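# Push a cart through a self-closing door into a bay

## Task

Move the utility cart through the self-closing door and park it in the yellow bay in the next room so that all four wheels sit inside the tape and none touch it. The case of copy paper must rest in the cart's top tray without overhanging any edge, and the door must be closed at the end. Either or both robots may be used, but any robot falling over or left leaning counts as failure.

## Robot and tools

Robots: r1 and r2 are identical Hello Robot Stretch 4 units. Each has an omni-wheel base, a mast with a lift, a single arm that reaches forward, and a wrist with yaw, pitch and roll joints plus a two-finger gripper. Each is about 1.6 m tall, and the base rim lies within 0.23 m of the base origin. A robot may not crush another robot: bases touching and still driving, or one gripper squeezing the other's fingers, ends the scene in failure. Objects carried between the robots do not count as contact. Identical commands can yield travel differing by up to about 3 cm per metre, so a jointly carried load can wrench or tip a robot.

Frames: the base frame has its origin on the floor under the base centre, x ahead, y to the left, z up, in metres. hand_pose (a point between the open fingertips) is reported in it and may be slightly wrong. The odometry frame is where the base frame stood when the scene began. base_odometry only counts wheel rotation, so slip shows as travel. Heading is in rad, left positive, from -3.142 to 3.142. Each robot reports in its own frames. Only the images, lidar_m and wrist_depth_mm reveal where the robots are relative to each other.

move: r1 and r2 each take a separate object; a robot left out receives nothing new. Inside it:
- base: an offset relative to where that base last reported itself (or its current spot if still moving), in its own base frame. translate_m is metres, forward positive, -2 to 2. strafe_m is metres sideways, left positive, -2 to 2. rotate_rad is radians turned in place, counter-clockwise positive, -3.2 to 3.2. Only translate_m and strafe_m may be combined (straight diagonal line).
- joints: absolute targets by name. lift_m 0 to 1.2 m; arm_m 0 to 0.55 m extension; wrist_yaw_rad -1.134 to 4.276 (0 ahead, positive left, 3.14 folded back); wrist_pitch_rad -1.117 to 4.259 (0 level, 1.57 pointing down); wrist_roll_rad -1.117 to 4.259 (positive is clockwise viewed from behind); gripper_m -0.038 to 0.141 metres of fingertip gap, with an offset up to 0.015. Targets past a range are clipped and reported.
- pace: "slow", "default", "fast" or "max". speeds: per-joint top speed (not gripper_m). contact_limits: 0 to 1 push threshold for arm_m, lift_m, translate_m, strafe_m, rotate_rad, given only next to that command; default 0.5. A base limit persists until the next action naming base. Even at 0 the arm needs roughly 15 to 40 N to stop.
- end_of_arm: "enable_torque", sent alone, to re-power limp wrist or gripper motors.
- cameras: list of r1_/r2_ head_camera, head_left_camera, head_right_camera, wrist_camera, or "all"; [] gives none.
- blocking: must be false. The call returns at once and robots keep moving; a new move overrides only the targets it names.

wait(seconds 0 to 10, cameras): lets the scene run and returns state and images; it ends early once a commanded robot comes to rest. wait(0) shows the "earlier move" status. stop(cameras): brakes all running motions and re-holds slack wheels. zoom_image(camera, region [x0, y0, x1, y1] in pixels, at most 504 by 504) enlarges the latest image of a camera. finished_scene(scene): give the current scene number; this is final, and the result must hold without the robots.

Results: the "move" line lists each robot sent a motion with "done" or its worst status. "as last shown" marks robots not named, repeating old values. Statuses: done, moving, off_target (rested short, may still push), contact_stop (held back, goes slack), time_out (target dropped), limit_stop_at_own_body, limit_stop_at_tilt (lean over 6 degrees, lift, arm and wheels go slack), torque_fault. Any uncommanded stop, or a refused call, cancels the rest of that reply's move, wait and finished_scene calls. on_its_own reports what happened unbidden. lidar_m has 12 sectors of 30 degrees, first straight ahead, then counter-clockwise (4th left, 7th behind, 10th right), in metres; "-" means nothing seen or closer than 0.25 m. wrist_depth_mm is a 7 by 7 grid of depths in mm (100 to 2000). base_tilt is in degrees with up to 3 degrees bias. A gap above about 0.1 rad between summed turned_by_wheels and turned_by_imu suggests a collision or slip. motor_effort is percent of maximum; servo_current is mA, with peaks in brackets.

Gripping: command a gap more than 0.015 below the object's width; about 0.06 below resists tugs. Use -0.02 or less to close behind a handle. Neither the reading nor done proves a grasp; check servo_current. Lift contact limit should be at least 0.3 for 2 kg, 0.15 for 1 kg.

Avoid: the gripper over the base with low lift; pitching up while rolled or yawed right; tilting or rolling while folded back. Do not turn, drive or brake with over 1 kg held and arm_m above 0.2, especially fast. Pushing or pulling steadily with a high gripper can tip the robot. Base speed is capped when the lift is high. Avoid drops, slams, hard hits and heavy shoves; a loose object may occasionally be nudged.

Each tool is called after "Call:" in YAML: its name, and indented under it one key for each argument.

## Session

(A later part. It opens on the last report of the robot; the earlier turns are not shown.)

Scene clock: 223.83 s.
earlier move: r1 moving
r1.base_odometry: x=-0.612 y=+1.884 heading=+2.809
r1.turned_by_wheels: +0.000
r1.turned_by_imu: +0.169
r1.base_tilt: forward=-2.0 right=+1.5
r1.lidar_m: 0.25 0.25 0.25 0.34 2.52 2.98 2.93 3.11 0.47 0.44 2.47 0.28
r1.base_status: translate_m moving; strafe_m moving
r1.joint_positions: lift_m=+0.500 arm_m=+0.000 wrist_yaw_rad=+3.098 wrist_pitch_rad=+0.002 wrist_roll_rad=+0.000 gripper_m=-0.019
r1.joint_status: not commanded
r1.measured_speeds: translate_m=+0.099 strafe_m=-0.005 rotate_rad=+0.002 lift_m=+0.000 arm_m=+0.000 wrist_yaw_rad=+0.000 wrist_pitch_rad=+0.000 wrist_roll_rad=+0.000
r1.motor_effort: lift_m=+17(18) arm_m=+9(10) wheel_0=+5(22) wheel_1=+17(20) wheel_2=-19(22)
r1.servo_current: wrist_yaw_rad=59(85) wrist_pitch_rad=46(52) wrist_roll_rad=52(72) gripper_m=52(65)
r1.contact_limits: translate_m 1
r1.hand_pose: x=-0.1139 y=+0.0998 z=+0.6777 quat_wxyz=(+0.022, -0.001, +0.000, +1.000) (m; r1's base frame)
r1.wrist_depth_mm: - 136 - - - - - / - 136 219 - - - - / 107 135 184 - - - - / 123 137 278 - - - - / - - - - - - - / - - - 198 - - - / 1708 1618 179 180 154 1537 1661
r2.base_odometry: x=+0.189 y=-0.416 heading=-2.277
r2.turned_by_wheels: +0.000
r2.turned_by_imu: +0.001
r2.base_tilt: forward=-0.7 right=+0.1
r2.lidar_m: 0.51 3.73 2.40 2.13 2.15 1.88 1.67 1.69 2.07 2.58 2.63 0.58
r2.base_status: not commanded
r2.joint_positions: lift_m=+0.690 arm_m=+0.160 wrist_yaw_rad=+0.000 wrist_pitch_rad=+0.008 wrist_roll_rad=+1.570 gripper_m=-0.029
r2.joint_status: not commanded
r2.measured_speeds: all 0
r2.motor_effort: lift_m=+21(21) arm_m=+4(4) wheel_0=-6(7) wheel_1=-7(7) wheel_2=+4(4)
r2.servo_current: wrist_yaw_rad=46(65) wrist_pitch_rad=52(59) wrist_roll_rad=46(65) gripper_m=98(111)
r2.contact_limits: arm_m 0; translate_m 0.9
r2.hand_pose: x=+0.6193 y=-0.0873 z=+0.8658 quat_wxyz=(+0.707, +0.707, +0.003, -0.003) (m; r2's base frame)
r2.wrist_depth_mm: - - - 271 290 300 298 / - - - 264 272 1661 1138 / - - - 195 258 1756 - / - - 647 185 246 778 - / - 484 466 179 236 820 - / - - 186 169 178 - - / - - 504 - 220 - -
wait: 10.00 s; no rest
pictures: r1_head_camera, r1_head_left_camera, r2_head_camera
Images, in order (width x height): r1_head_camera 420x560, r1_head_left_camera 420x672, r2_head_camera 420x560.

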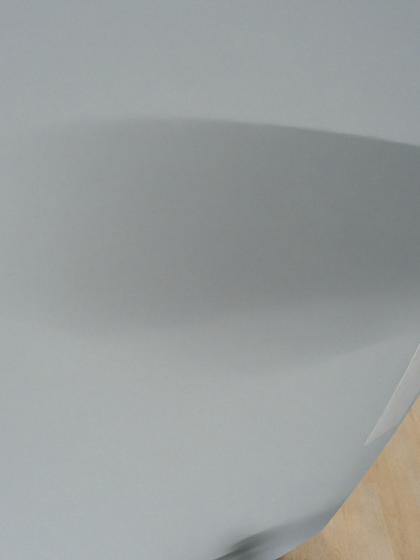

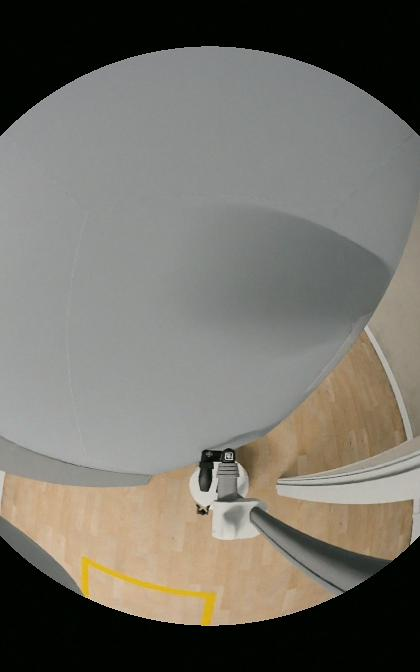

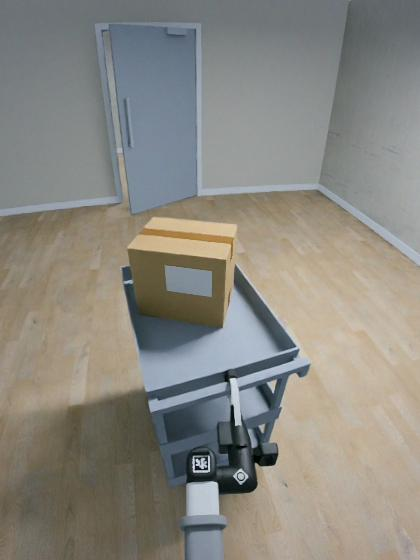

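Call:
move:
  r1: {"base":{"rotate_rad":-0.25},"pace":"slow","contact_limits":{"rotate_rad":1}}
  blocking: false
  cameras: []

Call:
wait:
  seconds: 3
  cameras: ["r1_head_right_camera","r1_head_left_camera","r2_head_camera"]

Scene clock: 228.30 s.
earlier move: r1 time_out
move: r1 moving
r1.base_odometry: x=-0.891 y=+1.995 heading=+2.685
r1.turned_by_wheels: -0.125
r1.turned_by_imu: +0.041
r1.base_tilt: forward=-1.6 right=+1.3
r1.lidar_m: 0.28 0.25 - 0.25 0.35 3.24 3.19 3.37 0.61 1.67 2.62 0.56
r1.base_status: earlier translate_m time_out (by the wheels' count: +1.299 of +1.300); earlier strafe_m time_out (by the wheels' count: -0.060 of -0.060); rotate_rad moving
r1.joint_positions: lift_m=+0.500 arm_m=+0.000 wrist_yaw_rad=+3.092 wrist_pitch_rad=+0.002 wrist_roll_rad=+0.000 gripper_m=-0.019
r1.joint_status: not commanded
r1.measured_speeds: translate_m=+0.000 strafe_m=+0.001 rotate_rad=-0.482 lift_m=+0.000 arm_m=+0.000 wrist_yaw_rad=+0.000 wrist_pitch_rad=+0.000 wrist_roll_rad=+0.000
r1.motor_effort: lift_m=+17(18) arm_m=+5(8) wheel_0=+9(10) wheel_1=+18(18) wheel_2=-2(8)
r1.servo_current: wrist_yaw_rad=52(72) wrist_pitch_rad=39(52) wrist_roll_rad=52(72) gripper_m=52(52)
r1.contact_limits: rotate_rad 1
r1.hand_pose: x=-0.1129 y=+0.1017 z=+0.6777 quat_wxyz=(+0.025, -0.001, +0.000, +1.000) (m; r1's base frame)
r1.wrist_depth_mm: - 137 - - - - - / - 137 - - - - - / 111 138 213 - - - - / 128 139 - - - - - / - - - - - - - / - - - 199 - - - / 1708 1576 179 184 154 1537 1661
r2: as last shown
r2.lidar_m: 0.48 3.71 2.39 2.11 2.16 1.87 1.64 1.69 2.07 2.59 2.60 0.62
r2.servo_current: wrist_yaw_rad=39(52) wrist_pitch_rad=52(59) wrist_roll_rad=46(52) gripper_m=104(104)
r2.contact_limits: arm_m 0; translate_m 0.9
r2.wrist_depth_mm: - - - 270 290 298 298 / - - - 264 272 1661 1160 / - - - 195 258 1808 - / - - 647 185 246 778 - / - 488 466 178 236 831 - / - - 186 169 179 - - / - - 504 - 220 - -
pictures: none
No camera images: "cameras" was empty.

not run: a stop that you did not command came earlier in this reply.

Call:
wait:
  seconds: 3
  cameras: ["r1_head_right_camera","r1_head_left_camera","r2_head_camera"]

Scene clock: 231.67 s.
earlier move: r1 done
r1.base_odometry: x=-0.891 y=+1.995 heading=+2.560
r1.turned_by_wheels: -0.124
r1.turned_by_imu: -0.125
r1.base_tilt: forward=-1.5 right=+1.3
r1.lidar_m: 0.27 0.25 - 0.25 0.30 3.32 3.23 3.32 0.60 0.97 2.52 3.35
r1.base_status: done
r1.joint_positions: lift_m=+0.500 arm_m=+0.000 wrist_yaw_rad=+3.092 wrist_pitch_rad=+0.002 wrist_roll_rad=+0.000 gripper_m=-0.019
r1.joint_status: not commanded
r1.measured_speeds: all 0
r1.motor_effort: lift_m=+17(18) arm_m=+5(8) wheel_0=+3(10) wheel_1=+12(18) wheel_2=-5(8)
r1.servo_current: wrist_yaw_rad=52(72) wrist_pitch_rad=39(52) wrist_roll_rad=39(72) gripper_m=46(59)
r1.contact_limits: rotate_rad 1
r1.hand_pose: x=-0.1129 y=+0.1017 z=+0.6777 quat_wxyz=(+0.025, -0.001, +0.000, +1.000) (m; r1's base frame)
r1.wrist_depth_mm: - 137 - - - - - / - 137 - - - - 504 / 111 138 214 - - - 508 / 128 139 - - - - 504 / - - - - - - 508 / - - - 198 - - 500 / 1708 1708 179 183 144 1576 500
r2.base_odometry: x=+0.189 y=-0.416 heading=-2.277
r2.turned_by_wheels: +0.000
r2.turned_by_imu: +0.000
r2.base_tilt: forward=-0.6 right=+0.1
r2.lidar_m: 0.49 3.73 2.36 2.10 2.14 1.86 1.66 1.68 2.08 2.60 2.62 0.58
r2.base_status: not commanded
r2.joint_positions: lift_m=+0.690 arm_m=+0.160 wrist_yaw_rad=+0.000 wrist_pitch_rad=+0.008 wrist_roll_rad=+1.570 gripper_m=-0.029
r2.joint_status: not commanded
r2.measured_speeds: all 0
r2.motor_effort: lift_m=+21(21) arm_m=+4(4) wheel_0=-6(7) wheel_1=-7(7) wheel_2=+4(4)
r2.servo_current: wrist_yaw_rad=52(59) wrist_pitch_rad=52(59) wrist_roll_rad=46(52) gripper_m=104(111)
r2.contact_limits: arm_m 0; translate_m 0.9
r2.hand_pose: x=+0.6193 y=-0.0873 z=+0.8658 quat_wxyz=(+0.707, +0.707, +0.003, -0.003) (m; r2's base frame)
r2.wrist_depth_mm: - - - 270 289 300 298 / - - - 264 274 1618 1160 / - - - 195 258 1756 - / - - 654 185 247 788 - / - 488 466 178 236 820 - / - - 186 169 179 - - / - - 508 - 220 - -
wait: 0.00 of 3 s (r1 has come to rest)
pictures: r1_head_left_camera, r1_head_right_camera, r2_head_camera
Images, in order (width x height): r1_head_left_camera 420x672, r1_head_right_camera 420x672, r2_head_camera 420x560.

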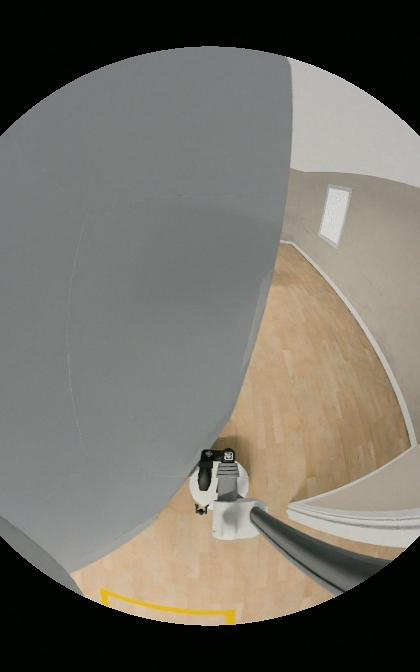

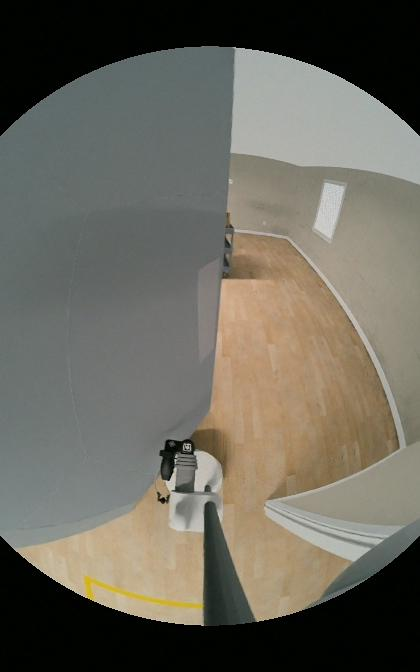

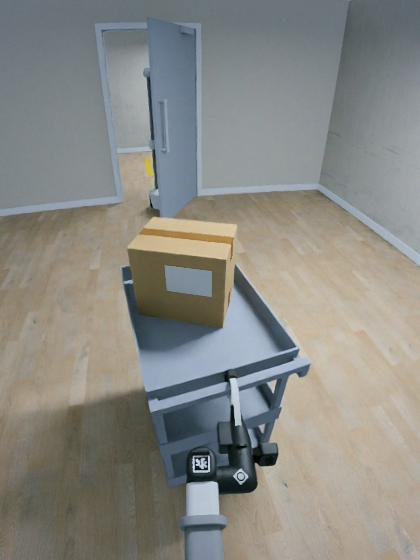

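Call:
move:
  r1: {"base":{"translate_m":0.75,"strafe_m":-0.3},"contact_limits":{"translate_m":1}}
  blocking: false
  cameras: []

Call:
wait:
  seconds: 5
  cameras: ["r1_head_right_camera","r1_head_left_camera","r2_head_camera"]

Scene clock: 240.40 s.
move: r1 moving
r1.base_odometry: x=-0.911 y=+2.023 heading=+2.561
r1.turned_by_wheels: +0.001
r1.turned_by_imu: +0.000
r1.base_tilt: forward=-1.6 right=+1.3
r1.lidar_m: 0.30 0.25 - 0.25 0.29 3.37 3.27 3.35 0.61 1.09 2.46 3.35
r1.base_status: translate_m moving; strafe_m moving
r1.joint_positions: lift_m=+0.500 arm_m=+0.000 wrist_yaw_rad=+3.092 wrist_pitch_rad=+0.002 wrist_roll_rad=+0.000 gripper_m=-0.019
r1.joint_status: not commanded
r1.measured_speeds: translate_m=+0.122 strafe_m=-0.049 rotate_rad=-0.006 lift_m=+0.000 arm_m=+0.000 wrist_yaw_rad=+0.000 wrist_pitch_rad=+0.000 wrist_roll_rad=+0.000
r1.motor_effort: lift_m=+17(17) arm_m=+5(5) wheel_0=+8(11) wheel_1=+14(18) wheel_2=-14(15)
r1.servo_current: wrist_yaw_rad=46(78) wrist_pitch_rad=39(46) wrist_roll_rad=46(65) gripper_m=52(59)
r1.contact_limits: translate_m 1
r1.hand_pose: x=-0.1129 y=+0.1017 z=+0.6777 quat_wxyz=(+0.025, -0.001, +0.000, +1.000) (m; r1's base frame)
r1.wrist_depth_mm: - 137 - - - - 535 / - 137 - - - - 512 / 110 137 213 - - - 517 / 125 139 - - - - 517 / - - - - - - 517 / - - - 199 - - 525 / 1661 1618 178 166 144 1537 549
r2: as last shown
r2.lidar_m: 0.50 3.71 2.38 2.10 2.16 1.85 1.67 1.67 2.05 2.60 2.62 0.59
r2.motor_effort: lift_m=+21(21) arm_m=+4(4) wheel_0=-6(7) wheel_1=-6(7) wheel_2=+4(4)
r2.servo_current: wrist_yaw_rad=39(52) wrist_pitch_rad=46(52) wrist_roll_rad=52(65) gripper_m=98(104)
r2.contact_limits: arm_m 0; translate_m 0.9
r2.wrist_depth_mm: - - - 271 289 300 298 / - - - 264 272 1661 1138 / - - - 195 257 1756 - / - - 647 185 246 788 - / - 492 466 179 236 831 - / - - 186 169 179 - - / - - 508 - 220 - -
pictures: none
No camera images: "cameras" was empty.

Scene clock: 244.00 s.
earlier move: r1 done
r1.base_odometry: x=-1.354 y=+2.658 heading=+2.561
r1.turned_by_wheels: +0.000
r1.turned_by_imu: -0.002
r1.base_tilt: forward=-1.6 right=+1.3
r1.lidar_m: 1.92 3.82 2.76 2.62 1.42 0.32 0.30 0.99 1.40 2.06 2.15 2.93
r1.base_status: done
r1.joint_positions: lift_m=+0.500 arm_m=+0.000 wrist_yaw_rad=+3.092 wrist_pitch_rad=+0.002 wrist_roll_rad=+0.000 gripper_m=-0.019
r1.joint_status: not commanded
r1.measured_speeds: all 0
r1.motor_effort: lift_m=+17(17) arm_m=+5(5) wheel_0=+2(11) wheel_1=+2(18) wheel_2=+0(15)
r1.servo_current: wrist_yaw_rad=59(78) wrist_pitch_rad=39(52) wrist_roll_rad=26(65) gripper_m=52(65)
r1.contact_limits: translate_m 1
r1.hand_pose: x=-0.1129 y=+0.1017 z=+0.6777 quat_wxyz=(+0.025, -0.001, +0.000, +1.000) (m; r1's base frame)
r1.wrist_depth_mm: - 137 466 430 - - - / - 138 466 442 - - - / 113 138 265 525 - - - / 131 146 455 544 - - - / - - 469 530 - - - / - - 442 198 170 - - / - 139 179 165 144 - -
r2.base_odometry: x=+0.189 y=-0.416 heading=-2.277
r2.turned_by_wheels: +0.000
r2.turned_by_imu: +0.001
r2.base_tilt: forward=-0.6 right=+0.0
r2.lidar_m: 0.51 3.72 2.38 2.10 2.13 1.89 1.64 1.68 2.05 2.61 2.62 0.58
r2.base_status: not commanded
r2.joint_positions: lift_m=+0.690 arm_m=+0.160 wrist_yaw_rad=+0.000 wrist_pitch_rad=+0.008 wrist_roll_rad=+1.570 gripper_m=-0.029
r2.joint_status: not commanded
r2.measured_speeds: all 0
r2.motor_effort: lift_m=+21(21) arm_m=+4(4) wheel_0=-6(7) wheel_1=-6(7) wheel_2=+4(4)
r2.servo_current: wrist_yaw_rad=52(52) wrist_pitch_rad=52(59) wrist_roll_rad=52(65) gripper_m=104(104)
r2.contact_limits: arm_m 0; translate_m 0.9
r2.hand_pose: x=+0.6193 y=-0.0873 z=+0.8658 quat_wxyz=(+0.707, +0.707, +0.003, -0.003) (m; r2's base frame)
r2.wrist_depth_mm: - - - 271 290 300 297 / - - - 264 273 1661 1160 / - - - 195 258 1808 - / - - 647 186 247 778 - / - 484 469 179 237 809 - / - - 186 169 178 - - / - - 508 - 220 - -
wait: 3.60 of 5 s (r1 has come to rest)
pictures: r1_head_left_camera, r1_head_right_camera, r2_head_camera
Images, in order (width x height): r1_head_left_camera 420x672, r1_head_right_camera 420x672, r2_head_camera 420x560.

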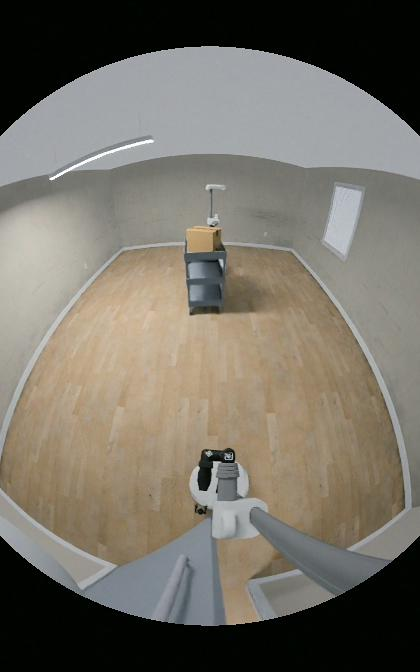

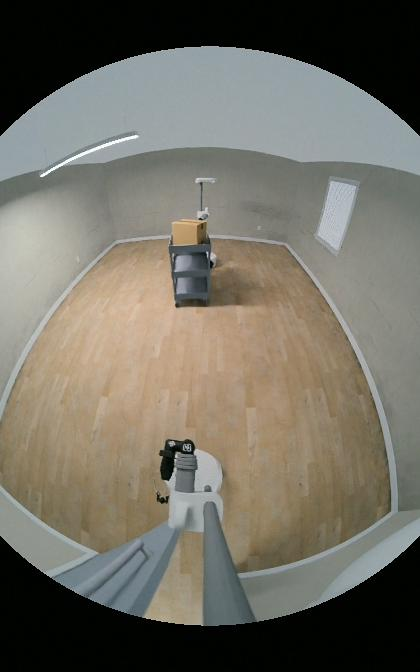

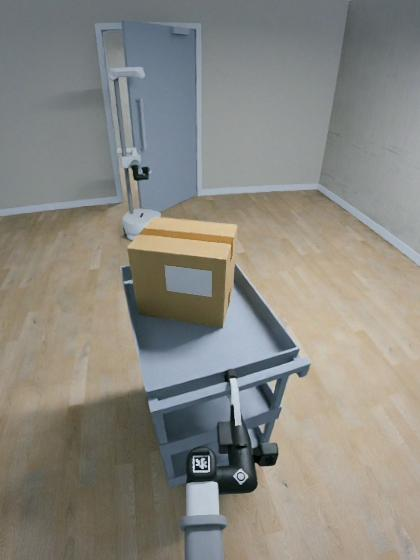

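Call:
move:
  r1: {"base":{"translate_m":0.3},"joints":{"lift_m":0.8}}
  blocking: false
  cameras: []

Call:
wait:
  seconds: 4
  cameras: []

Call:
move:
  r1: {"base":{"rotate_rad":3.06},"joints":{"wrist_yaw_rad":0,"gripper_m":0.1}}
  blocking: false
  cameras: []

Call:
wait:
  seconds: 5
  cameras: []

Call:
wait:
  seconds: 3
  cameras: ["r1_head_camera","r1_head_left_camera","r1_wrist_camera","r2_head_camera"]

Scene clock: 267.47 s.
move: r1 moving
r1.base_odometry: x=-1.380 y=+2.675 heading=+2.561
r1.turned_by_wheels: +0.000
r1.turned_by_imu: +0.000
r1.base_tilt: forward=-1.6 right=+1.3
r1.lidar_m: 1.89 3.82 2.78 2.62 1.47 1.07 0.96 1.03 1.44 2.07 2.17 2.91
r1.base_status: translate_m moving
r1.joint_positions: lift_m=+0.537 arm_m=+0.000 wrist_yaw_rad=+3.092 wrist_pitch_rad=+0.002 wrist_roll_rad=+0.000 gripper_m=-0.019
r1.joint_status: lift_m moving
r1.measured_speeds: translate_m=+0.121 strafe_m=+0.000 rotate_rad=+0.000 lift_m=+0.146 arm_m=+0.000 wrist_yaw_rad=+0.000 wrist_pitch_rad=+0.000 wrist_roll_rad=+0.000
r1.motor_effort: lift_m=+26(27) arm_m=+5(5) wheel_0=+6(9) wheel_1=+4(6) wheel_2=-8(9)
r1.servo_current: wrist_yaw_rad=46(78) wrist_pitch_rad=39(46) wrist_roll_rad=59(65) gripper_m=52(59)
r1.hand_pose: x=-0.1129 y=+0.1017 z=+0.7150 quat_wxyz=(+0.025, -0.001, +0.000, +1.000) (m; r1's base frame)
r1.wrist_depth_mm: - 137 - - - - - / - 137 - - - - - / 111 138 211 - - - - / 129 141 244 - - - - / - - - - - - - / - - 183 198 171 - - / - 132 163 146 144 - -
r2: as last shown
r2.base_tilt: forward=-0.7 right=+0.0
r2.lidar_m: 0.50 3.75 2.41 2.12 2.18 1.86 1.66 1.67 2.09 2.59 2.62 0.62
r2.motor_effort: lift_m=+21(21) arm_m=+3(4) wheel_0=-6(7) wheel_1=-7(7) wheel_2=+4(4)
r2.servo_current: wrist_yaw_rad=39(52) wrist_pitch_rad=52(59) wrist_roll_rad=52(65) gripper_m=98(104)
r2.contact_limits: arm_m 0; translate_m 0.9
r2.wrist_depth_mm: - - - 271 289 300 298 / - - - 264 273 1661 1118 / - - - 195 258 1756 - / - - 640 185 246 778 - / - 492 466 179 236 831 - / - - 186 168 178 - - / - - 500 - 220 - -
pictures: none
No camera images: "cameras" was empty.

Scene clock: 269.47 s.
earlier move: r1 done
r1.base_odometry: x=-1.604 y=+2.822 heading=+2.561
r1.turned_by_wheels: +0.000
r1.turned_by_imu: +0.000
r1.base_tilt: forward=-1.6 right=+1.3
r1.lidar_m: 1.63 3.83 2.74 2.62 1.85 1.31 1.22 1.32 1.80 2.08 2.14 2.87
r1.base_status: done
r1.joint_positions: lift_m=+0.800 arm_m=+0.000 wrist_yaw_rad=+3.092 wrist_pitch_rad=+0.002 wrist_roll_rad=+0.000 gripper_m=-0.019
r1.joint_status: all done
r1.measured_speeds: all 0
r1.motor_effort: lift_m=+25(29) arm_m=+5(5) wheel_0=+1(9) wheel_1=+2(8) wheel_2=+0(10)
r1.servo_current: wrist_yaw_rad=59(78) wrist_pitch_rad=39(52) wrist_roll_rad=52(78) gripper_m=59(59)
r1.hand_pose: x=-0.1129 y=+0.1017 z=+0.9771 quat_wxyz=(+0.025, -0.001, +0.000, +1.000) (m; r1's base frame)
r1.wrist_depth_mm: 136 138 - - - - - / 109 138 - - - - - / 116 139 211 - - - - / 136 149 266 - - - - / - - - - - - - / - - 183 198 170 - - / - 132 163 147 144 - -
r2.base_odometry: x=+0.189 y=-0.416 heading=-2.277
r2.turned_by_wheels: +0.000
r2.turned_by_imu: +0.000
r2.base_tilt: forward=-0.6 right=+0.1
r2.lidar_m: 0.48 3.73 2.39 2.09 2.15 1.88 1.67 1.67 2.04 2.57 2.64 0.61
r2.base_status: not commanded
r2.joint_positions: lift_m=+0.690 arm_m=+0.160 wrist_yaw_rad=+0.000 wrist_pitch_rad=+0.008 wrist_roll_rad=+1.570 gripper_m=-0.029
r2.joint_status: not commanded
r2.measured_speeds: all 0
r2.motor_effort: lift_m=+21(21) arm_m=+4(4) wheel_0=-6(7) wheel_1=-7(7) wheel_2=+4(4)
r2.servo_current: wrist_yaw_rad=33(59) wrist_pitch_rad=52(59) wrist_roll_rad=46(65) gripper_m=104(104)
r2.contact_limits: arm_m 0; translate_m 0.9
r2.hand_pose: x=+0.6193 y=-0.0873 z=+0.8658 quat_wxyz=(+0.707, +0.707, +0.003, -0.003) (m; r2's base frame)
r2.wrist_depth_mm: - - - 271 291 298 298 / - - - 265 273 1661 1138 / - - - 195 259 1756 - / - - 647 185 246 788 - / - 488 462 179 236 820 - / - - 186 169 178 - - / - - 504 - 220 - -
wait: 2.00 of 4 s (r1 has come to rest)
pictures: none
No camera images: "cameras" was empty.

Scene clock: 269.97 s.
move: r1 moving
r1.base_odometry: x=-1.604 y=+2.822 heading=+2.812
r1.turned_by_wheels: +0.252
r1.turned_by_imu: +0.252
r1.base_tilt: forward=-1.6 right=+1.2
r1.lidar_m: 1.61 3.16 2.63 2.62 1.52 1.28 1.21 1.47 2.09 2.09 2.39 1.66
r1.base_status: rotate_rad moving
r1.joint_positions: lift_m=+0.800 arm_m=+0.000 wrist_yaw_rad=+2.502 wrist_pitch_rad=+0.002 wrist_roll_rad=+0.000 gripper_m=+0.005
r1.joint_status: wrist_yaw_rad moving; gripper_m moving
r1.measured_speeds: translate_m=+0.000 strafe_m=-0.001 rotate_rad=+0.972 lift_m=+0.000 arm_m=+0.000 wrist_yaw_rad=-1.820 wrist_pitch_rad=+0.000 wrist_roll_rad=+0.000
r1.motor_effort: lift_m=+25(25) arm_m=+5(5) wheel_0=-7(9) wheel_1=-6(8) wheel_2=-7(7)
r1.servo_current: wrist_yaw_rad=104(117) wrist_pitch_rad=39(46) wrist_roll_rad=52(65) gripper_m=72(72)
r1.hand_pose: x=-0.0085 y=+0.2422 z=+0.9771 quat_wxyz=(+0.314, -0.001, +0.000, +0.949) (m; r1's base frame)
r1.wrist_depth_mm: - - - - - - - / - - - - - - - / 1205 - - - - - - / 1182 - - - - - - / 1205 - - 1576 - - - / - - 186 204 177 - - / - 132 159 131 146 - -
r2: as last shown
r2.lidar_m: 0.49 3.75 2.38 2.10 2.16 1.88 1.65 1.67 2.08 2.60 2.64 0.61
r2.motor_effort: lift_m=+21(21) arm_m=+4(4) wheel_0=-7(7) wheel_1=-7(7) wheel_2=+4(4)
r2.servo_current: wrist_yaw_rad=39(52) wrist_pitch_rad=52(52) wrist_roll_rad=46(59) gripper_m=104(104)
r2.contact_limits: arm_m 0; translate_m 0.9
r2.wrist_depth_mm: - - - 271 289 300 298 / - - - 264 272 1661 1138 / - - - 195 258 1808 - / - - 647 185 247 778 - / - 492 466 179 236 831 - / - - 186 169 179 - - / - - 500 - 220 - -
pictures: none
No camera images: "cameras" was empty.

Scene clock: 272.30 s.
earlier move: r1 done
r1.base_odometry: x=-1.604 y=+2.822 heading=-0.663
r1.turned_by_wheels: +2.808
r1.turned_by_imu: +2.823
r1.base_tilt: forward=-1.6 right=+1.3
r1.lidar_m: 1.21 1.29 1.64 2.08 2.13 2.68 1.62 1.64 2.89 2.64 2.11 1.38
r1.base_status: done
r1.joint_positions: lift_m=+0.800 arm_m=+0.000 wrist_yaw_rad=+0.003 wrist_pitch_rad=+0.002 wrist_roll_rad=+0.000 gripper_m=+0.100
r1.joint_status: all done
r1.measured_speeds: all 0
r1.motor_effort: lift_m=+25(25) arm_m=+4(5) wheel_0=-1(11) wheel_1=-1(8) wheel_2=+0(8)
r1.servo_current: wrist_yaw_rad=46(117) wrist_pitch_rad=46(52) wrist_roll_rad=46(65) gripper_m=39(91)
r1.hand_pose: x=+0.4595 y=-0.0866 z=+0.9771 quat_wxyz=(+1.000, +0.000, +0.001, +0.001) (m; r1's base frame)
r1.wrist_depth_mm: - - - - - - - / - - - - - - - / - - - - - - - / - - - - - - - / - - - - - - - / - 193 195 - 189 - - / - - - 139 - - -
r2.base_odometry: x=+0.189 y=-0.416 heading=-2.277
r2.turned_by_wheels: +0.000
r2.turned_by_imu: +0.000
r2.base_tilt: forward=-0.6 right=+0.1
r2.lidar_m: 0.48 3.74 2.41 2.12 2.17 1.87 1.65 1.69 2.07 2.59 2.63 0.59
r2.base_status: not commanded
r2.joint_positions: lift_m=+0.690 arm_m=+0.160 wrist_yaw_rad=+0.000 wrist_pitch_rad=+0.008 wrist_roll_rad=+1.570 gripper_m=-0.029
r2.joint_status: not commanded
r2.measured_speeds: all 0
r2.motor_effort: lift_m=+21(21) arm_m=+4(4) wheel_0=-6(7) wheel_1=-7(7) wheel_2=+4(4)
r2.servo_current: wrist_yaw_rad=39(65) wrist_pitch_rad=52(59) wrist_roll_rad=46(65) gripper_m=98(111)
r2.contact_limits: arm_m 0; translate_m 0.9
r2.hand_pose: x=+0.6193 y=-0.0873 z=+0.8658 quat_wxyz=(+0.707, +0.707, +0.003, -0.003) (m; r2's base frame)
r2.wrist_depth_mm: - - - 270 290 300 298 / - - - 265 272 1618 1138 / - - - 195 257 1756 - / - - 647 185 247 788 - / - 484 466 179 237 831 - / - - 185 169 179 - - / - - 500 - 220 - -
wait: 2.33 of 5 s (r1 has come to rest)
pictures: none
No camera images: "cameras" was empty.

Scene clock: 275.30 s.
r1.base_odometry: x=-1.604 y=+2.822 heading=-0.663
r1.turned_by_wheels: +0.000
r1.turned_by_imu: +0.000
r1.base_tilt: forward=-1.5 right=+1.3
r1.lidar_m: 1.21 1.31 1.65 2.07 2.10 2.68 1.62 1.62 2.88 2.64 2.12 1.38
r1.base_status: done
r1.joint_positions: lift_m=+0.800 arm_m=+0.000 wrist_yaw_rad=+0.003 wrist_pitch_rad=+0.002 wrist_roll_rad=+0.000 gripper_m=+0.100
r1.joint_status: all done
r1.measured_speeds: all 0
r1.motor_effort: lift_m=+25(25) arm_m=+4(5) wheel_0=-1(11) wheel_1=-1(8) wheel_2=+0(8)
r1.servo_current: wrist_yaw_rad=39(117) wrist_pitch_rad=39(52) wrist_roll_rad=59(65) gripper_m=39(91)
r1.hand_pose: x=+0.4595 y=-0.0866 z=+0.9771 quat_wxyz=(+1.000, +0.000, +0.001, +0.001) (m; r1's base frame)
r1.wrist_depth_mm: - - - - - - - / - - - - - - - / - - - - - - - / - - - - - - - / - - - - - - - / - 193 195 - 189 - - / - - - 139 - - -
r2.base_odometry: x=+0.189 y=-0.416 heading=-2.277
r2.turned_by_wheels: +0.000
r2.turned_by_imu: +0.000
r2.base_tilt: forward=-0.7 right=+0.1
r2.lidar_m: 0.48 3.70 2.37 2.11 2.17 1.88 1.67 1.69 2.07 2.60 2.63 0.60
r2.base_status: not commanded
r2.joint_positions: lift_m=+0.690 arm_m=+0.160 wrist_yaw_rad=+0.000 wrist_pitch_rad=+0.008 wrist_roll_rad=+1.570 gripper_m=-0.029
r2.joint_status: not commanded
r2.measured_speeds: all 0
r2.motor_effort: lift_m=+21(21) arm_m=+4(4) wheel_0=-6(7) wheel_1=-6(7) wheel_2=+4(4)
r2.servo_current: wrist_yaw_rad=46(65) wrist_pitch_rad=52(59) wrist_roll_rad=39(65) gripper_m=98(111)
r2.contact_limits: arm_m 0; translate_m 0.9
r2.hand_pose: x=+0.6193 y=-0.0873 z=+0.8658 quat_wxyz=(+0.707, +0.707, +0.003, -0.003) (m; r2's base frame)
r2.wrist_depth_mm: - - - 270 290 298 298 / - - - 265 273 1618 1160 / - - - 195 258 1808 - / - - 654 185 247 788 - / - 484 462 179 236 842 - / - - 186 169 179 - - / - - 504 - 219 - -
wait: 3.00 s; at rest by 0.27 s
pictures: r1_head_camera, r1_head_left_camera, r1_wrist_camera, r2_head_camera
Images, in order (width x height): r1_head_camera 420x560, r1_head_left_camera 420x672, r1_wrist_camera 616x392, r2_head_camera 420x560.

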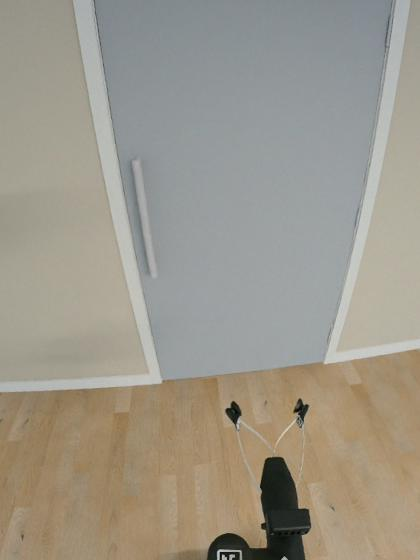

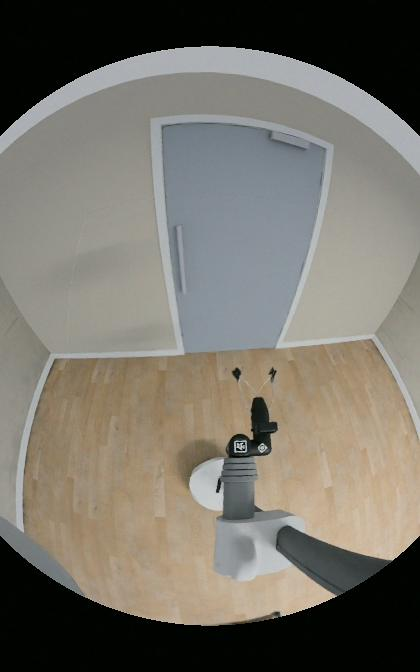

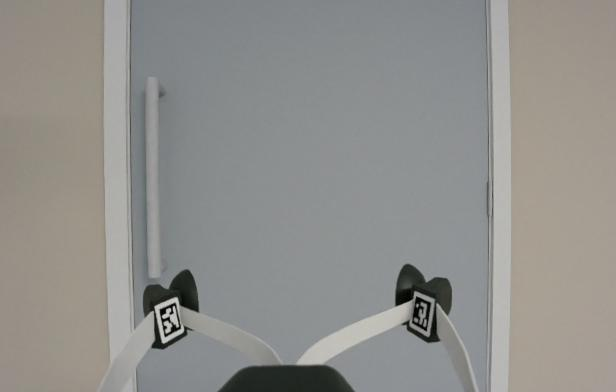

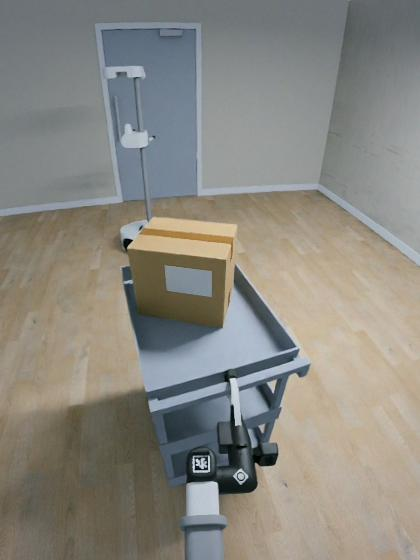

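Call:
move:
  r1: {"base":{"rotate_rad":0.75},"joints":{"lift_m":0.87}}
  blocking: false
  cameras: []

Call:
wait:
  seconds: 4
  cameras: []

Call:
move:
  r1: {"base":{"translate_m":0.42,"strafe_m":-0.47}}
  blocking: false
  cameras: []

Call:
wait:
  seconds: 6
  cameras: ["r1_head_camera","r1_wrist_camera"]

Scene clock: 296.73 s.
move: r1 moving
r1.base_odometry: x=-1.604 y=+2.822 heading=-0.410
r1.turned_by_wheels: +0.252
r1.turned_by_imu: +0.253
r1.base_tilt: forward=-1.6 right=+1.3
r1.lidar_m: 1.19 1.41 2.10 2.07 2.28 3.43 1.60 3.38 2.70 2.65 1.63 1.29
r1.base_status: rotate_rad moving
r1.joint_positions: lift_m=+0.837 arm_m=+0.000 wrist_yaw_rad=+0.002 wrist_pitch_rad=+0.002 wrist_roll_rad=+0.000 gripper_m=+0.100
r1.joint_status: lift_m moving
r1.measured_speeds: translate_m=-0.001 strafe_m=-0.001 rotate_rad=+0.976 lift_m=+0.141 arm_m=+0.000 wrist_yaw_rad=+0.000 wrist_pitch_rad=+0.000 wrist_roll_rad=+0.000
r1.motor_effort: lift_m=+27(28) arm_m=+4(5) wheel_0=-8(8) wheel_1=-7(8) wheel_2=-7(8)
r1.servo_current: wrist_yaw_rad=46(59) wrist_pitch_rad=39(52) wrist_roll_rad=39(59) gripper_m=39(46)
r1.hand_pose: x=+0.4594 y=-0.0867 z=+1.0149 quat_wxyz=(+1.000, +0.000, +0.001, +0.001) (m; r1's base frame)
r1.wrist_depth_mm: - - - - - - - / - - - - - - - / - - - - - - - / - - - - - - - / - - - - - - - / - 192 196 - 189 - - / - - - 139 - - -
r2: as last shown
r2.lidar_m: 0.50 3.75 2.39 2.12 2.13 1.86 1.66 1.70 2.06 2.60 2.61 0.59
r2.motor_effort: lift_m=+21(21) arm_m=+4(4) wheel_0=-6(7) wheel_1=-7(7) wheel_2=+4(4)
r2.servo_current: wrist_yaw_rad=52(59) wrist_pitch_rad=46(52) wrist_roll_rad=39(52) gripper_m=104(104)
r2.contact_limits: arm_m 0; translate_m 0.9
r2.wrist_depth_mm: - - - 270 290 300 298 / - - - 263 273 1618 1160 / - - - 195 258 1756 - / - - 647 185 246 778 - / - 484 466 179 236 842 - / - - 185 169 179 - - / - - 504 - 220 - -
pictures: none
No camera images: "cameras" was empty.

Scene clock: 297.77 s.
earlier move: r1 done
r1.base_odometry: x=-1.604 y=+2.822 heading=+0.087
r1.turned_by_wheels: +0.498
r1.turned_by_imu: +0.500
r1.base_tilt: forward=-1.6 right=+1.3
r1.lidar_m: 1.38 2.04 2.07 2.23 3.27 1.62 3.48 2.69 2.65 1.67 1.28 1.20
r1.base_status: done
r1.joint_positions: lift_m=+0.870 arm_m=+0.000 wrist_yaw_rad=+0.002 wrist_pitch_rad=+0.002 wrist_roll_rad=+0.000 gripper_m=+0.100
r1.joint_status: all done
r1.measured_speeds: all 0
r1.motor_effort: lift_m=+25(28) arm_m=+4(5) wheel_0=-1(9) wheel_1=-2(9) wheel_2=-1(8)
r1.servo_current: wrist_yaw_rad=46(72) wrist_pitch_rad=39(52) wrist_roll_rad=52(59) gripper_m=46(52)
r1.hand_pose: x=+0.4594 y=-0.0867 z=+1.0471 quat_wxyz=(+1.000, +0.000, +0.001, +0.001) (m; r1's base frame)
r1.wrist_depth_mm: - - - - - - - / - - - - - - - / - - - - - - - / - - - - - - - / - - - - - - - / - 1983 195 - 189 - - / - 185 - 139 - - -
r2.base_odometry: x=+0.189 y=-0.416 heading=-2.277
r2.turned_by_wheels: +0.000
r2.turned_by_imu: +0.000
r2.base_tilt: forward=-0.6 right=+0.0
r2.lidar_m: 0.48 3.71 2.37 2.11 2.15 1.85 1.66 1.66 2.04 2.60 2.61 0.60
r2.base_status: not commanded
r2.joint_positions: lift_m=+0.690 arm_m=+0.160 wrist_yaw_rad=+0.000 wrist_pitch_rad=+0.008 wrist_roll_rad=+1.570 gripper_m=-0.029
r2.joint_status: not commanded
r2.measured_speeds: all 0
r2.motor_effort: lift_m=+21(21) arm_m=+3(4) wheel_0=-6(7) wheel_1=-7(7) wheel_2=+4(4)
r2.servo_current: wrist_yaw_rad=33(65) wrist_pitch_rad=52(59) wrist_roll_rad=52(59) gripper_m=98(104)
r2.contact_limits: arm_m 0; translate_m 0.9
r2.hand_pose: x=+0.6193 y=-0.0873 z=+0.8658 quat_wxyz=(+0.707, +0.707, +0.003, -0.003) (m; r2's base frame)
r2.wrist_depth_mm: - - - 271 290 300 298 / - - - 264 272 1661 1182 / - - - 195 258 1756 - / - - 647 185 247 788 - / - 488 462 179 237 831 - / - - 185 169 179 - - / - - 500 - 220 - -
wait: 1.03 of 4 s (r1 has come to rest)
pictures: none
No camera images: "cameras" was empty.

Scene clock: 298.27 s.
move: r1 moving
r1.base_odometry: x=-1.581 y=+2.801 heading=+0.087
r1.turned_by_wheels: +0.000
r1.turned_by_imu: +0.000
r1.base_tilt: forward=-1.6 right=+1.3
r1.lidar_m: 1.36 2.01 2.08 2.25 3.25 1.66 3.48 2.68 2.65 1.62 1.27 1.19
r1.base_status: translate_m moving; strafe_m moving
r1.joint_positions: lift_m=+0.870 arm_m=+0.000 wrist_yaw_rad=+0.002 wrist_pitch_rad=+0.002 wrist_roll_rad=+0.000 gripper_m=+0.100
r1.joint_status: not commanded
r1.measured_speeds: translate_m=+0.083 strafe_m=-0.092 rotate_rad=+0.001 lift_m=+0.000 arm_m=+0.000 wrist_yaw_rad=+0.000 wrist_pitch_rad=+0.000 wrist_roll_rad=+0.000
r1.motor_effort: lift_m=+25(25) arm_m=+4(4) wheel_0=+8(10) wheel_1=-6(7) wheel_2=-7(9)
r1.servo_current: wrist_yaw_rad=46(59) wrist_pitch_rad=39(46) wrist_roll_rad=46(65) gripper_m=39(46)
r1.hand_pose: x=+0.4594 y=-0.0867 z=+1.0471 quat_wxyz=(+1.000, +0.000, +0.001, +0.001) (m; r1's base frame)
r1.wrist_depth_mm: - - - - - - - / - - - - - - - / - - - - - - - / - - - - - - - / - - - - - - - / - - 195 - 189 - - / - 163 - 139 - - -
r2: as last shown
r2.base_tilt: forward=-0.7 right=+0.1
r2.lidar_m: 0.49 3.74 2.39 2.12 2.15 1.88 1.66 1.67 2.08 2.60 2.62 0.61
r2.motor_effort: lift_m=+21(21) arm_m=+3(4) wheel_0=-6(6) wheel_1=-7(7) wheel_2=+4(4)
r2.servo_current: wrist_yaw_rad=46(52) wrist_pitch_rad=46(52) wrist_roll_rad=52(59) gripper_m=98(104)
r2.contact_limits: arm_m 0; translate_m 0.9
r2.wrist_depth_mm: - - - 271 291 300 298 / - - - 264 273 1661 1160 / - - - 195 258 1708 - / - - 647 185 247 788 - / - 484 466 179 237 831 - / - - 186 169 178 - - / - - 504 - 220 - -
pictures: none
No camera images: "cameras" was empty.

Scene clock: 301.33 s.
earlier move: r1 done
r1.base_odometry: x=-1.145 y=+2.391 heading=+0.087
r1.turned_by_wheels: +0.000
r1.turned_by_imu: -0.002
r1.base_tilt: forward=-1.6 right=+1.3
r1.lidar_m: 0.66 1.07 2.21 2.38 3.52 2.22 3.32 2.58 1.98 0.89 0.69 0.62
r1.base_status: done
r1.joint_positions: lift_m=+0.870 arm_m=+0.000 wrist_yaw_rad=+0.002 wrist_pitch_rad=+0.002 wrist_roll_rad=+0.000 gripper_m=+0.100
r1.joint_status: not commanded
r1.measured_speeds: all 0
r1.motor_effort: lift_m=+25(25) arm_m=+4(4) wheel_0=+2(12) wheel_1=-1(7) wheel_2=-1(9)
r1.servo_current: wrist_yaw_rad=46(65) wrist_pitch_rad=39(52) wrist_roll_rad=65(65) gripper_m=46(52)
r1.hand_pose: x=+0.4594 y=-0.0867 z=+1.0471 quat_wxyz=(+1.000, +0.000, +0.001, +0.001) (m; r1's base frame)
r1.wrist_depth_mm: - - - 424 459 410 370 / - - - 424 469 407 375 / - - - 424 469 407 368 / - - - 427 469 413 370 / - - - 430 473 413 368 / - 193 195 430 199 397 379 / - - - 140 459 418 379
r2.base_odometry: x=+0.189 y=-0.416 heading=-2.277
r2.turned_by_wheels: +0.000
r2.turned_by_imu: +0.000
r2.base_tilt: forward=-0.6 right=+0.1
r2.lidar_m: 0.51 3.73 2.38 2.11 2.17 1.88 1.65 1.67 2.09 2.60 2.63 0.61
r2.base_status: not commanded
r2.joint_positions: lift_m=+0.690 arm_m=+0.160 wrist_yaw_rad=+0.000 wrist_pitch_rad=+0.008 wrist_roll_rad=+1.570 gripper_m=-0.029
r2.joint_status: not commanded
r2.measured_speeds: all 0
r2.motor_effort: lift_m=+21(21) arm_m=+4(4) wheel_0=-6(7) wheel_1=-6(7) wheel_2=+4(4)
r2.servo_current: wrist_yaw_rad=39(65) wrist_pitch_rad=52(59) wrist_roll_rad=52(65) gripper_m=98(104)
r2.contact_limits: arm_m 0; translate_m 0.9
r2.hand_pose: x=+0.6193 y=-0.0873 z=+0.8658 quat_wxyz=(+0.707, +0.707, +0.003, -0.003) (m; r2's base frame)
r2.wrist_depth_mm: - - - 270 290 300 298 / - - - 264 273 1618 1138 / - - - 195 258 1756 - / - - 647 185 246 788 - / - 484 469 178 236 831 - / - - 186 169 178 - - / - - 504 - 220 - -
wait: 3.07 of 6 s (r1 has come to rest)
pictures: r1_head_camera, r1_wrist_camera
Images, in order (width x height): r1_head_camera 420x560, r1_wrist_camera 616x392.

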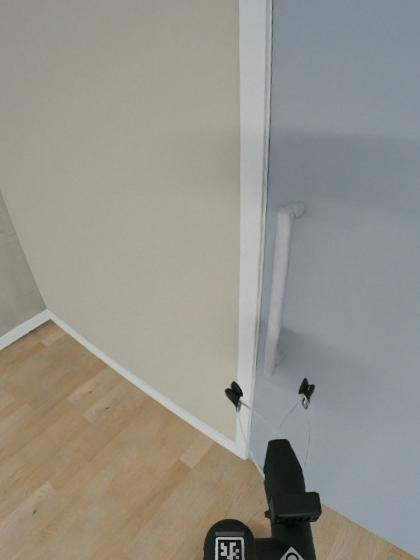

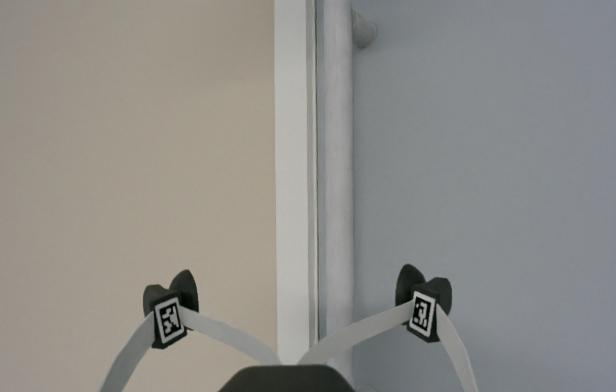

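Call:
move:
  r1: {"base":{"strafe_m":-0.042},"joints":{"gripper_m":0.06}}
  blocking: false
  cameras: []

Call:
wait:
  seconds: 3
  cameras: []

Call:
move:
  r1: {"joints":{"arm_m":0.165},"pace":"slow","contact_limits":{"arm_m":0}}
  blocking: false
  cameras: []

Call:
wait:
  seconds: 4
  cameras: ["r1_head_camera","r1_wrist_camera"]

Scene clock: 311.67 s.
move: r1 moving
r1.base_odometry: x=-1.142 y=+2.359 heading=+0.087
r1.turned_by_wheels: +0.000
r1.turned_by_imu: +0.000
r1.base_tilt: forward=-1.6 right=+1.3
r1.lidar_m: 0.65 1.01 2.24 2.42 3.58 2.22 3.30 2.50 1.95 0.86 0.65 0.64
r1.base_status: strafe_m moving
r1.joint_positions: lift_m=+0.870 arm_m=+0.000 wrist_yaw_rad=+0.002 wrist_pitch_rad=+0.002 wrist_roll_rad=+0.000 gripper_m=+0.084
r1.joint_status: gripper_m moving
r1.measured_speeds: translate_m=+0.000 strafe_m=-0.079 rotate_rad=+0.002 lift_m=+0.000 arm_m=+0.000 wrist_yaw_rad=+0.000 wrist_pitch_rad=+0.000 wrist_roll_rad=+0.000
r1.motor_effort: lift_m=+25(25) arm_m=+4(4) wheel_0=+1(10) wheel_1=-2(11) wheel_2=+0(2)
r1.servo_current: wrist_yaw_rad=33(59) wrist_pitch_rad=33(46) wrist_roll_rad=46(59) gripper_m=104(104)
r1.hand_pose: x=+0.4594 y=-0.0867 z=+1.0471 quat_wxyz=(+1.000, +0.000, +0.001, +0.001) (m; r1's base frame)
r1.wrist_depth_mm: - - - 436 449 389 355 / - - - 433 449 389 357 / - - - 492 445 394 359 / - - - 488 452 394 355 / - - - 492 452 397 355 / - - 194 492 199 387 364 / - 152 - 144 436 377 366
r2: as last shown
r2.base_tilt: forward=-0.7 right=+0.1
r2.lidar_m: 0.49 3.75 2.39 2.12 2.15 1.85 1.66 1.68 2.06 2.59 2.63 0.61
r2.motor_effort: lift_m=+21(21) arm_m=+4(4) wheel_0=-6(7) wheel_1=-7(7) wheel_2=+4(4)
r2.servo_current: wrist_yaw_rad=52(59) wrist_pitch_rad=46(52) wrist_roll_rad=52(59) gripper_m=104(104)
r2.contact_limits: arm_m 0; translate_m 0.9
r2.wrist_depth_mm: - - - 270 290 300 298 / - - - 264 272 1661 1160 / - - - 195 258 1756 - / - - 640 185 248 788 - / - 488 466 179 236 831 - / - - 185 168 178 - - / - - 504 - 220 - -
pictures: none
No camera images: "cameras" was empty.

Scene clock: 312.43 s.
earlier move: r1 done
r1.base_odometry: x=-1.142 y=+2.349 heading=+0.087
r1.turned_by_wheels: +0.000
r1.turned_by_imu: +0.000
r1.base_tilt: forward=-1.6 right=+1.3
r1.lidar_m: 0.66 1.04 2.25 2.44 3.57 2.24 3.25 2.53 1.90 0.85 0.67 0.64
r1.base_status: done
r1.joint_positions: lift_m=+0.870 arm_m=+0.000 wrist_yaw_rad=+0.002 wrist_pitch_rad=+0.002 wrist_roll_rad=+0.000 gripper_m=+0.060
r1.joint_status: all done
r1.measured_speeds: all 0
r1.motor_effort: lift_m=+25(25) arm_m=+4(4) wheel_0=+2(10) wheel_1=-1(11) wheel_2=+0(2)
r1.servo_current: wrist_yaw_rad=52(65) wrist_pitch_rad=46(52) wrist_roll_rad=52(59) gripper_m=46(104)
r1.hand_pose: x=+0.4594 y=-0.0867 z=+1.0471 quat_wxyz=(+1.000, +0.000, +0.001, +0.001) (m; r1's base frame)
r1.wrist_depth_mm: - - - 455 439 387 353 / - - - 477 442 387 353 / - - - 488 442 387 353 / - - - 480 442 389 355 / - - - 477 445 389 357 / - - 190 484 190 392 357 / - 140 - 143 436 368 351
r2.base_odometry: x=+0.189 y=-0.416 heading=-2.277
r2.turned_by_wheels: +0.000
r2.turned_by_imu: +0.000
r2.base_tilt: forward=-0.7 right=+0.0
r2.lidar_m: 0.49 3.73 2.37 2.08 2.17 1.85 1.66 1.69 2.06 2.60 2.63 0.61
r2.base_status: not commanded
r2.joint_positions: lift_m=+0.690 arm_m=+0.160 wrist_yaw_rad=+0.000 wrist_pitch_rad=+0.008 wrist_roll_rad=+1.570 gripper_m=-0.029
r2.joint_status: not commanded
r2.measured_speeds: all 0
r2.motor_effort: lift_m=+21(21) arm_m=+4(4) wheel_0=-6(7) wheel_1=-7(7) wheel_2=+4(4)
r2.servo_current: wrist_yaw_rad=20(59) wrist_pitch_rad=52(52) wrist_roll_rad=46(59) gripper_m=104(104)
r2.contact_limits: arm_m 0; translate_m 0.9
r2.hand_pose: x=+0.6193 y=-0.0873 z=+0.8658 quat_wxyz=(+0.707, +0.707, +0.003, -0.003) (m; r2's base frame)
r2.wrist_depth_mm: - - - 271 289 300 298 / - - - 264 273 1661 1138 / - - - 195 258 1756 - / - - 640 185 246 788 - / - 488 466 179 237 831 - / - - 186 169 179 - - / - - 504 - 220 - -
wait: 0.77 of 3 s (r1 has come to rest)
pictures: none
No camera images: "cameras" was empty.

Scene clock: 312.93 s.
move: r1 moving
r1.base_odometry: x=-1.142 y=+2.349 heading=+0.087
r1.turned_by_wheels: +0.000
r1.turned_by_imu: +0.000
r1.base_tilt: forward=-1.6 right=+1.2
r1.lidar_m: 0.66 1.03 2.24 2.42 3.58 2.24 3.26 2.51 1.91 0.84 0.63 0.63
r1.base_status: not commanded
r1.joint_positions: lift_m=+0.870 arm_m=+0.013 wrist_yaw_rad=+0.002 wrist_pitch_rad=+0.002 wrist_roll_rad=+0.000 gripper_m=+0.060
r1.joint_status: arm_m moving
r1.measured_speeds: translate_m=+0.000 strafe_m=+0.000 rotate_rad=+0.000 lift_m=+0.000 arm_m=+0.049 wrist_yaw_rad=+0.000 wrist_pitch_rad=+0.000 wrist_roll_rad=+0.000
r1.motor_effort: lift_m=+25(25) arm_m=+5(7) wheel_0=+2(2) wheel_1=-1(1) wheel_2=+0(0)
r1.servo_current: wrist_yaw_rad=52(65) wrist_pitch_rad=39(46) wrist_roll_rad=52(52) gripper_m=46(52)
r1.contact_limits: arm_m 0
r1.hand_pose: x=+0.4720 y=-0.0867 z=+1.0471 quat_wxyz=(+1.000, +0.000, +0.001, +0.001) (m; r1's base frame)
r1.wrist_depth_mm: - - - 424 430 379 340 / - - - 469 436 379 343 / - - - 466 433 382 349 / - - - 466 436 379 345 / - - - 473 436 382 347 / - - 190 473 189 384 349 / - 140 - 142 427 362 347
r2: as last shown
r2.lidar_m: 0.50 3.73 2.38 2.11 2.17 1.87 1.66 1.69 2.08 2.58 2.62 0.60
r2.motor_effort: lift_m=+21(21) arm_m=+4(4) wheel_0=-7(7) wheel_1=-7(7) wheel_2=+4(4)
r2.servo_current: wrist_yaw_rad=39(52) wrist_pitch_rad=52(59) wrist_roll_rad=39(59) gripper_m=104(104)
r2.contact_limits: arm_m 0; translate_m 0.9
r2.wrist_depth_mm: - - - 271 289 300 298 / - - - 264 272 1661 1118 / - - - 196 258 1756 - / - - 647 185 246 788 - / - 488 466 179 236 820 - / - - 186 169 179 - - / - - 504 - 220 - -
pictures: none
No camera images: "cameras" was empty.

Scene clock: 315.37 s.
earlier move: r1 done
r1.base_odometry: x=-1.142 y=+2.349 heading=+0.087
r1.turned_by_wheels: +0.000
r1.turned_by_imu: +0.000
r1.base_tilt: forward=-1.6 right=+1.3
r1.lidar_m: 0.65 1.02 2.25 2.41 3.55 2.24 3.27 2.52 1.92 0.86 0.64 0.63
r1.base_status: not commanded
r1.joint_positions: lift_m=+0.870 arm_m=+0.165 wrist_yaw_rad=+0.002 wrist_pitch_rad=+0.002 wrist_roll_rad=+0.000 gripper_m=+0.060
r1.joint_status: all done
r1.measured_speeds: all 0
r1.motor_effort: lift_m=+25(25) arm_m=+5(8) wheel_0=+2(2) wheel_1=-1(1) wheel_2=+0(0)
r1.servo_current: wrist_yaw_rad=46(72) wrist_pitch_rad=46(46) wrist_roll_rad=52(72) gripper_m=46(52)
r1.contact_limits: arm_m 0
r1.hand_pose: x=+0.6244 y=-0.0867 z=+1.0471 quat_wxyz=(+1.000, +0.000, +0.001, +0.001) (m; r1's base frame)
r1.wrist_depth_mm: - - 427 324 298 263 239 / - - 442 325 301 262 241 / - - 439 264 301 264 238 / - - 442 325 303 264 238 / - - 430 265 304 265 242 / - - 190 266 195 265 240 / - 140 427 137 298 253 244
r2.base_odometry: x=+0.189 y=-0.416 heading=-2.277
r2.turned_by_wheels: +0.000
r2.turned_by_imu: +0.000
r2.base_tilt: forward=-0.7 right=+0.1
r2.lidar_m: 0.50 3.76 2.37 2.12 2.14 1.85 1.67 1.69 2.07 2.58 2.62 0.57
r2.base_status: not commanded
r2.joint_positions: lift_m=+0.690 arm_m=+0.160 wrist_yaw_rad=+0.000 wrist_pitch_rad=+0.008 wrist_roll_rad=+1.570 gripper_m=-0.029
r2.joint_status: not commanded
r2.measured_speeds: all 0
r2.motor_effort: lift_m=+21(21) arm_m=+4(4) wheel_0=-6(7) wheel_1=-7(7) wheel_2=+4(4)
r2.servo_current: wrist_yaw_rad=33(65) wrist_pitch_rad=46(59) wrist_roll_rad=39(59) gripper_m=91(111)
r2.contact_limits: arm_m 0; translate_m 0.9
r2.hand_pose: x=+0.6193 y=-0.0873 z=+0.8658 quat_wxyz=(+0.707, +0.707, +0.003, -0.003) (m; r2's base frame)
r2.wrist_depth_mm: - - - 270 290 298 300 / - - - 263 272 1661 1160 / - - - 195 259 1808 - / - - 647 185 246 778 - / - 492 466 179 236 820 - / - - 186 169 178 - - / - - 504 - 220 - -
wait: 2.43 of 4 s (r1 has come to rest)
pictures: r1_head_camera, r1_wrist_camera
Images, in order (width x height): r1_head_camera 420x560, r1_wrist_camera 616x392.

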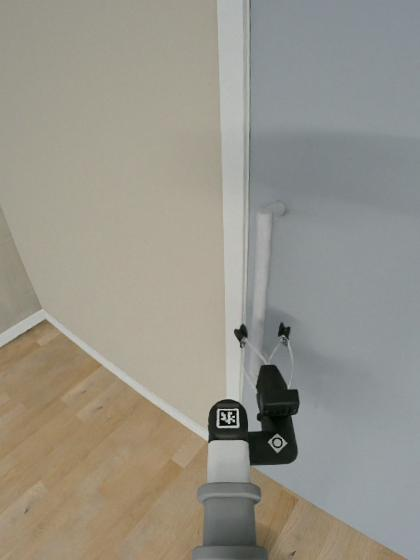

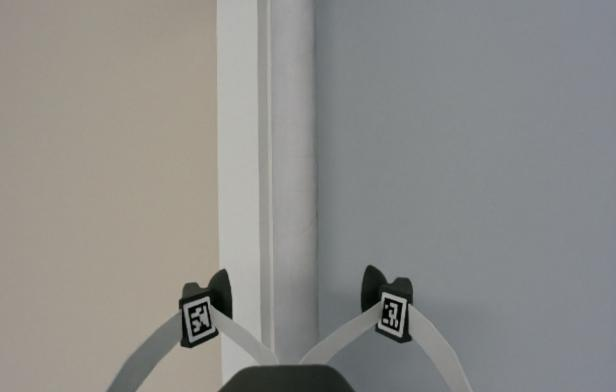

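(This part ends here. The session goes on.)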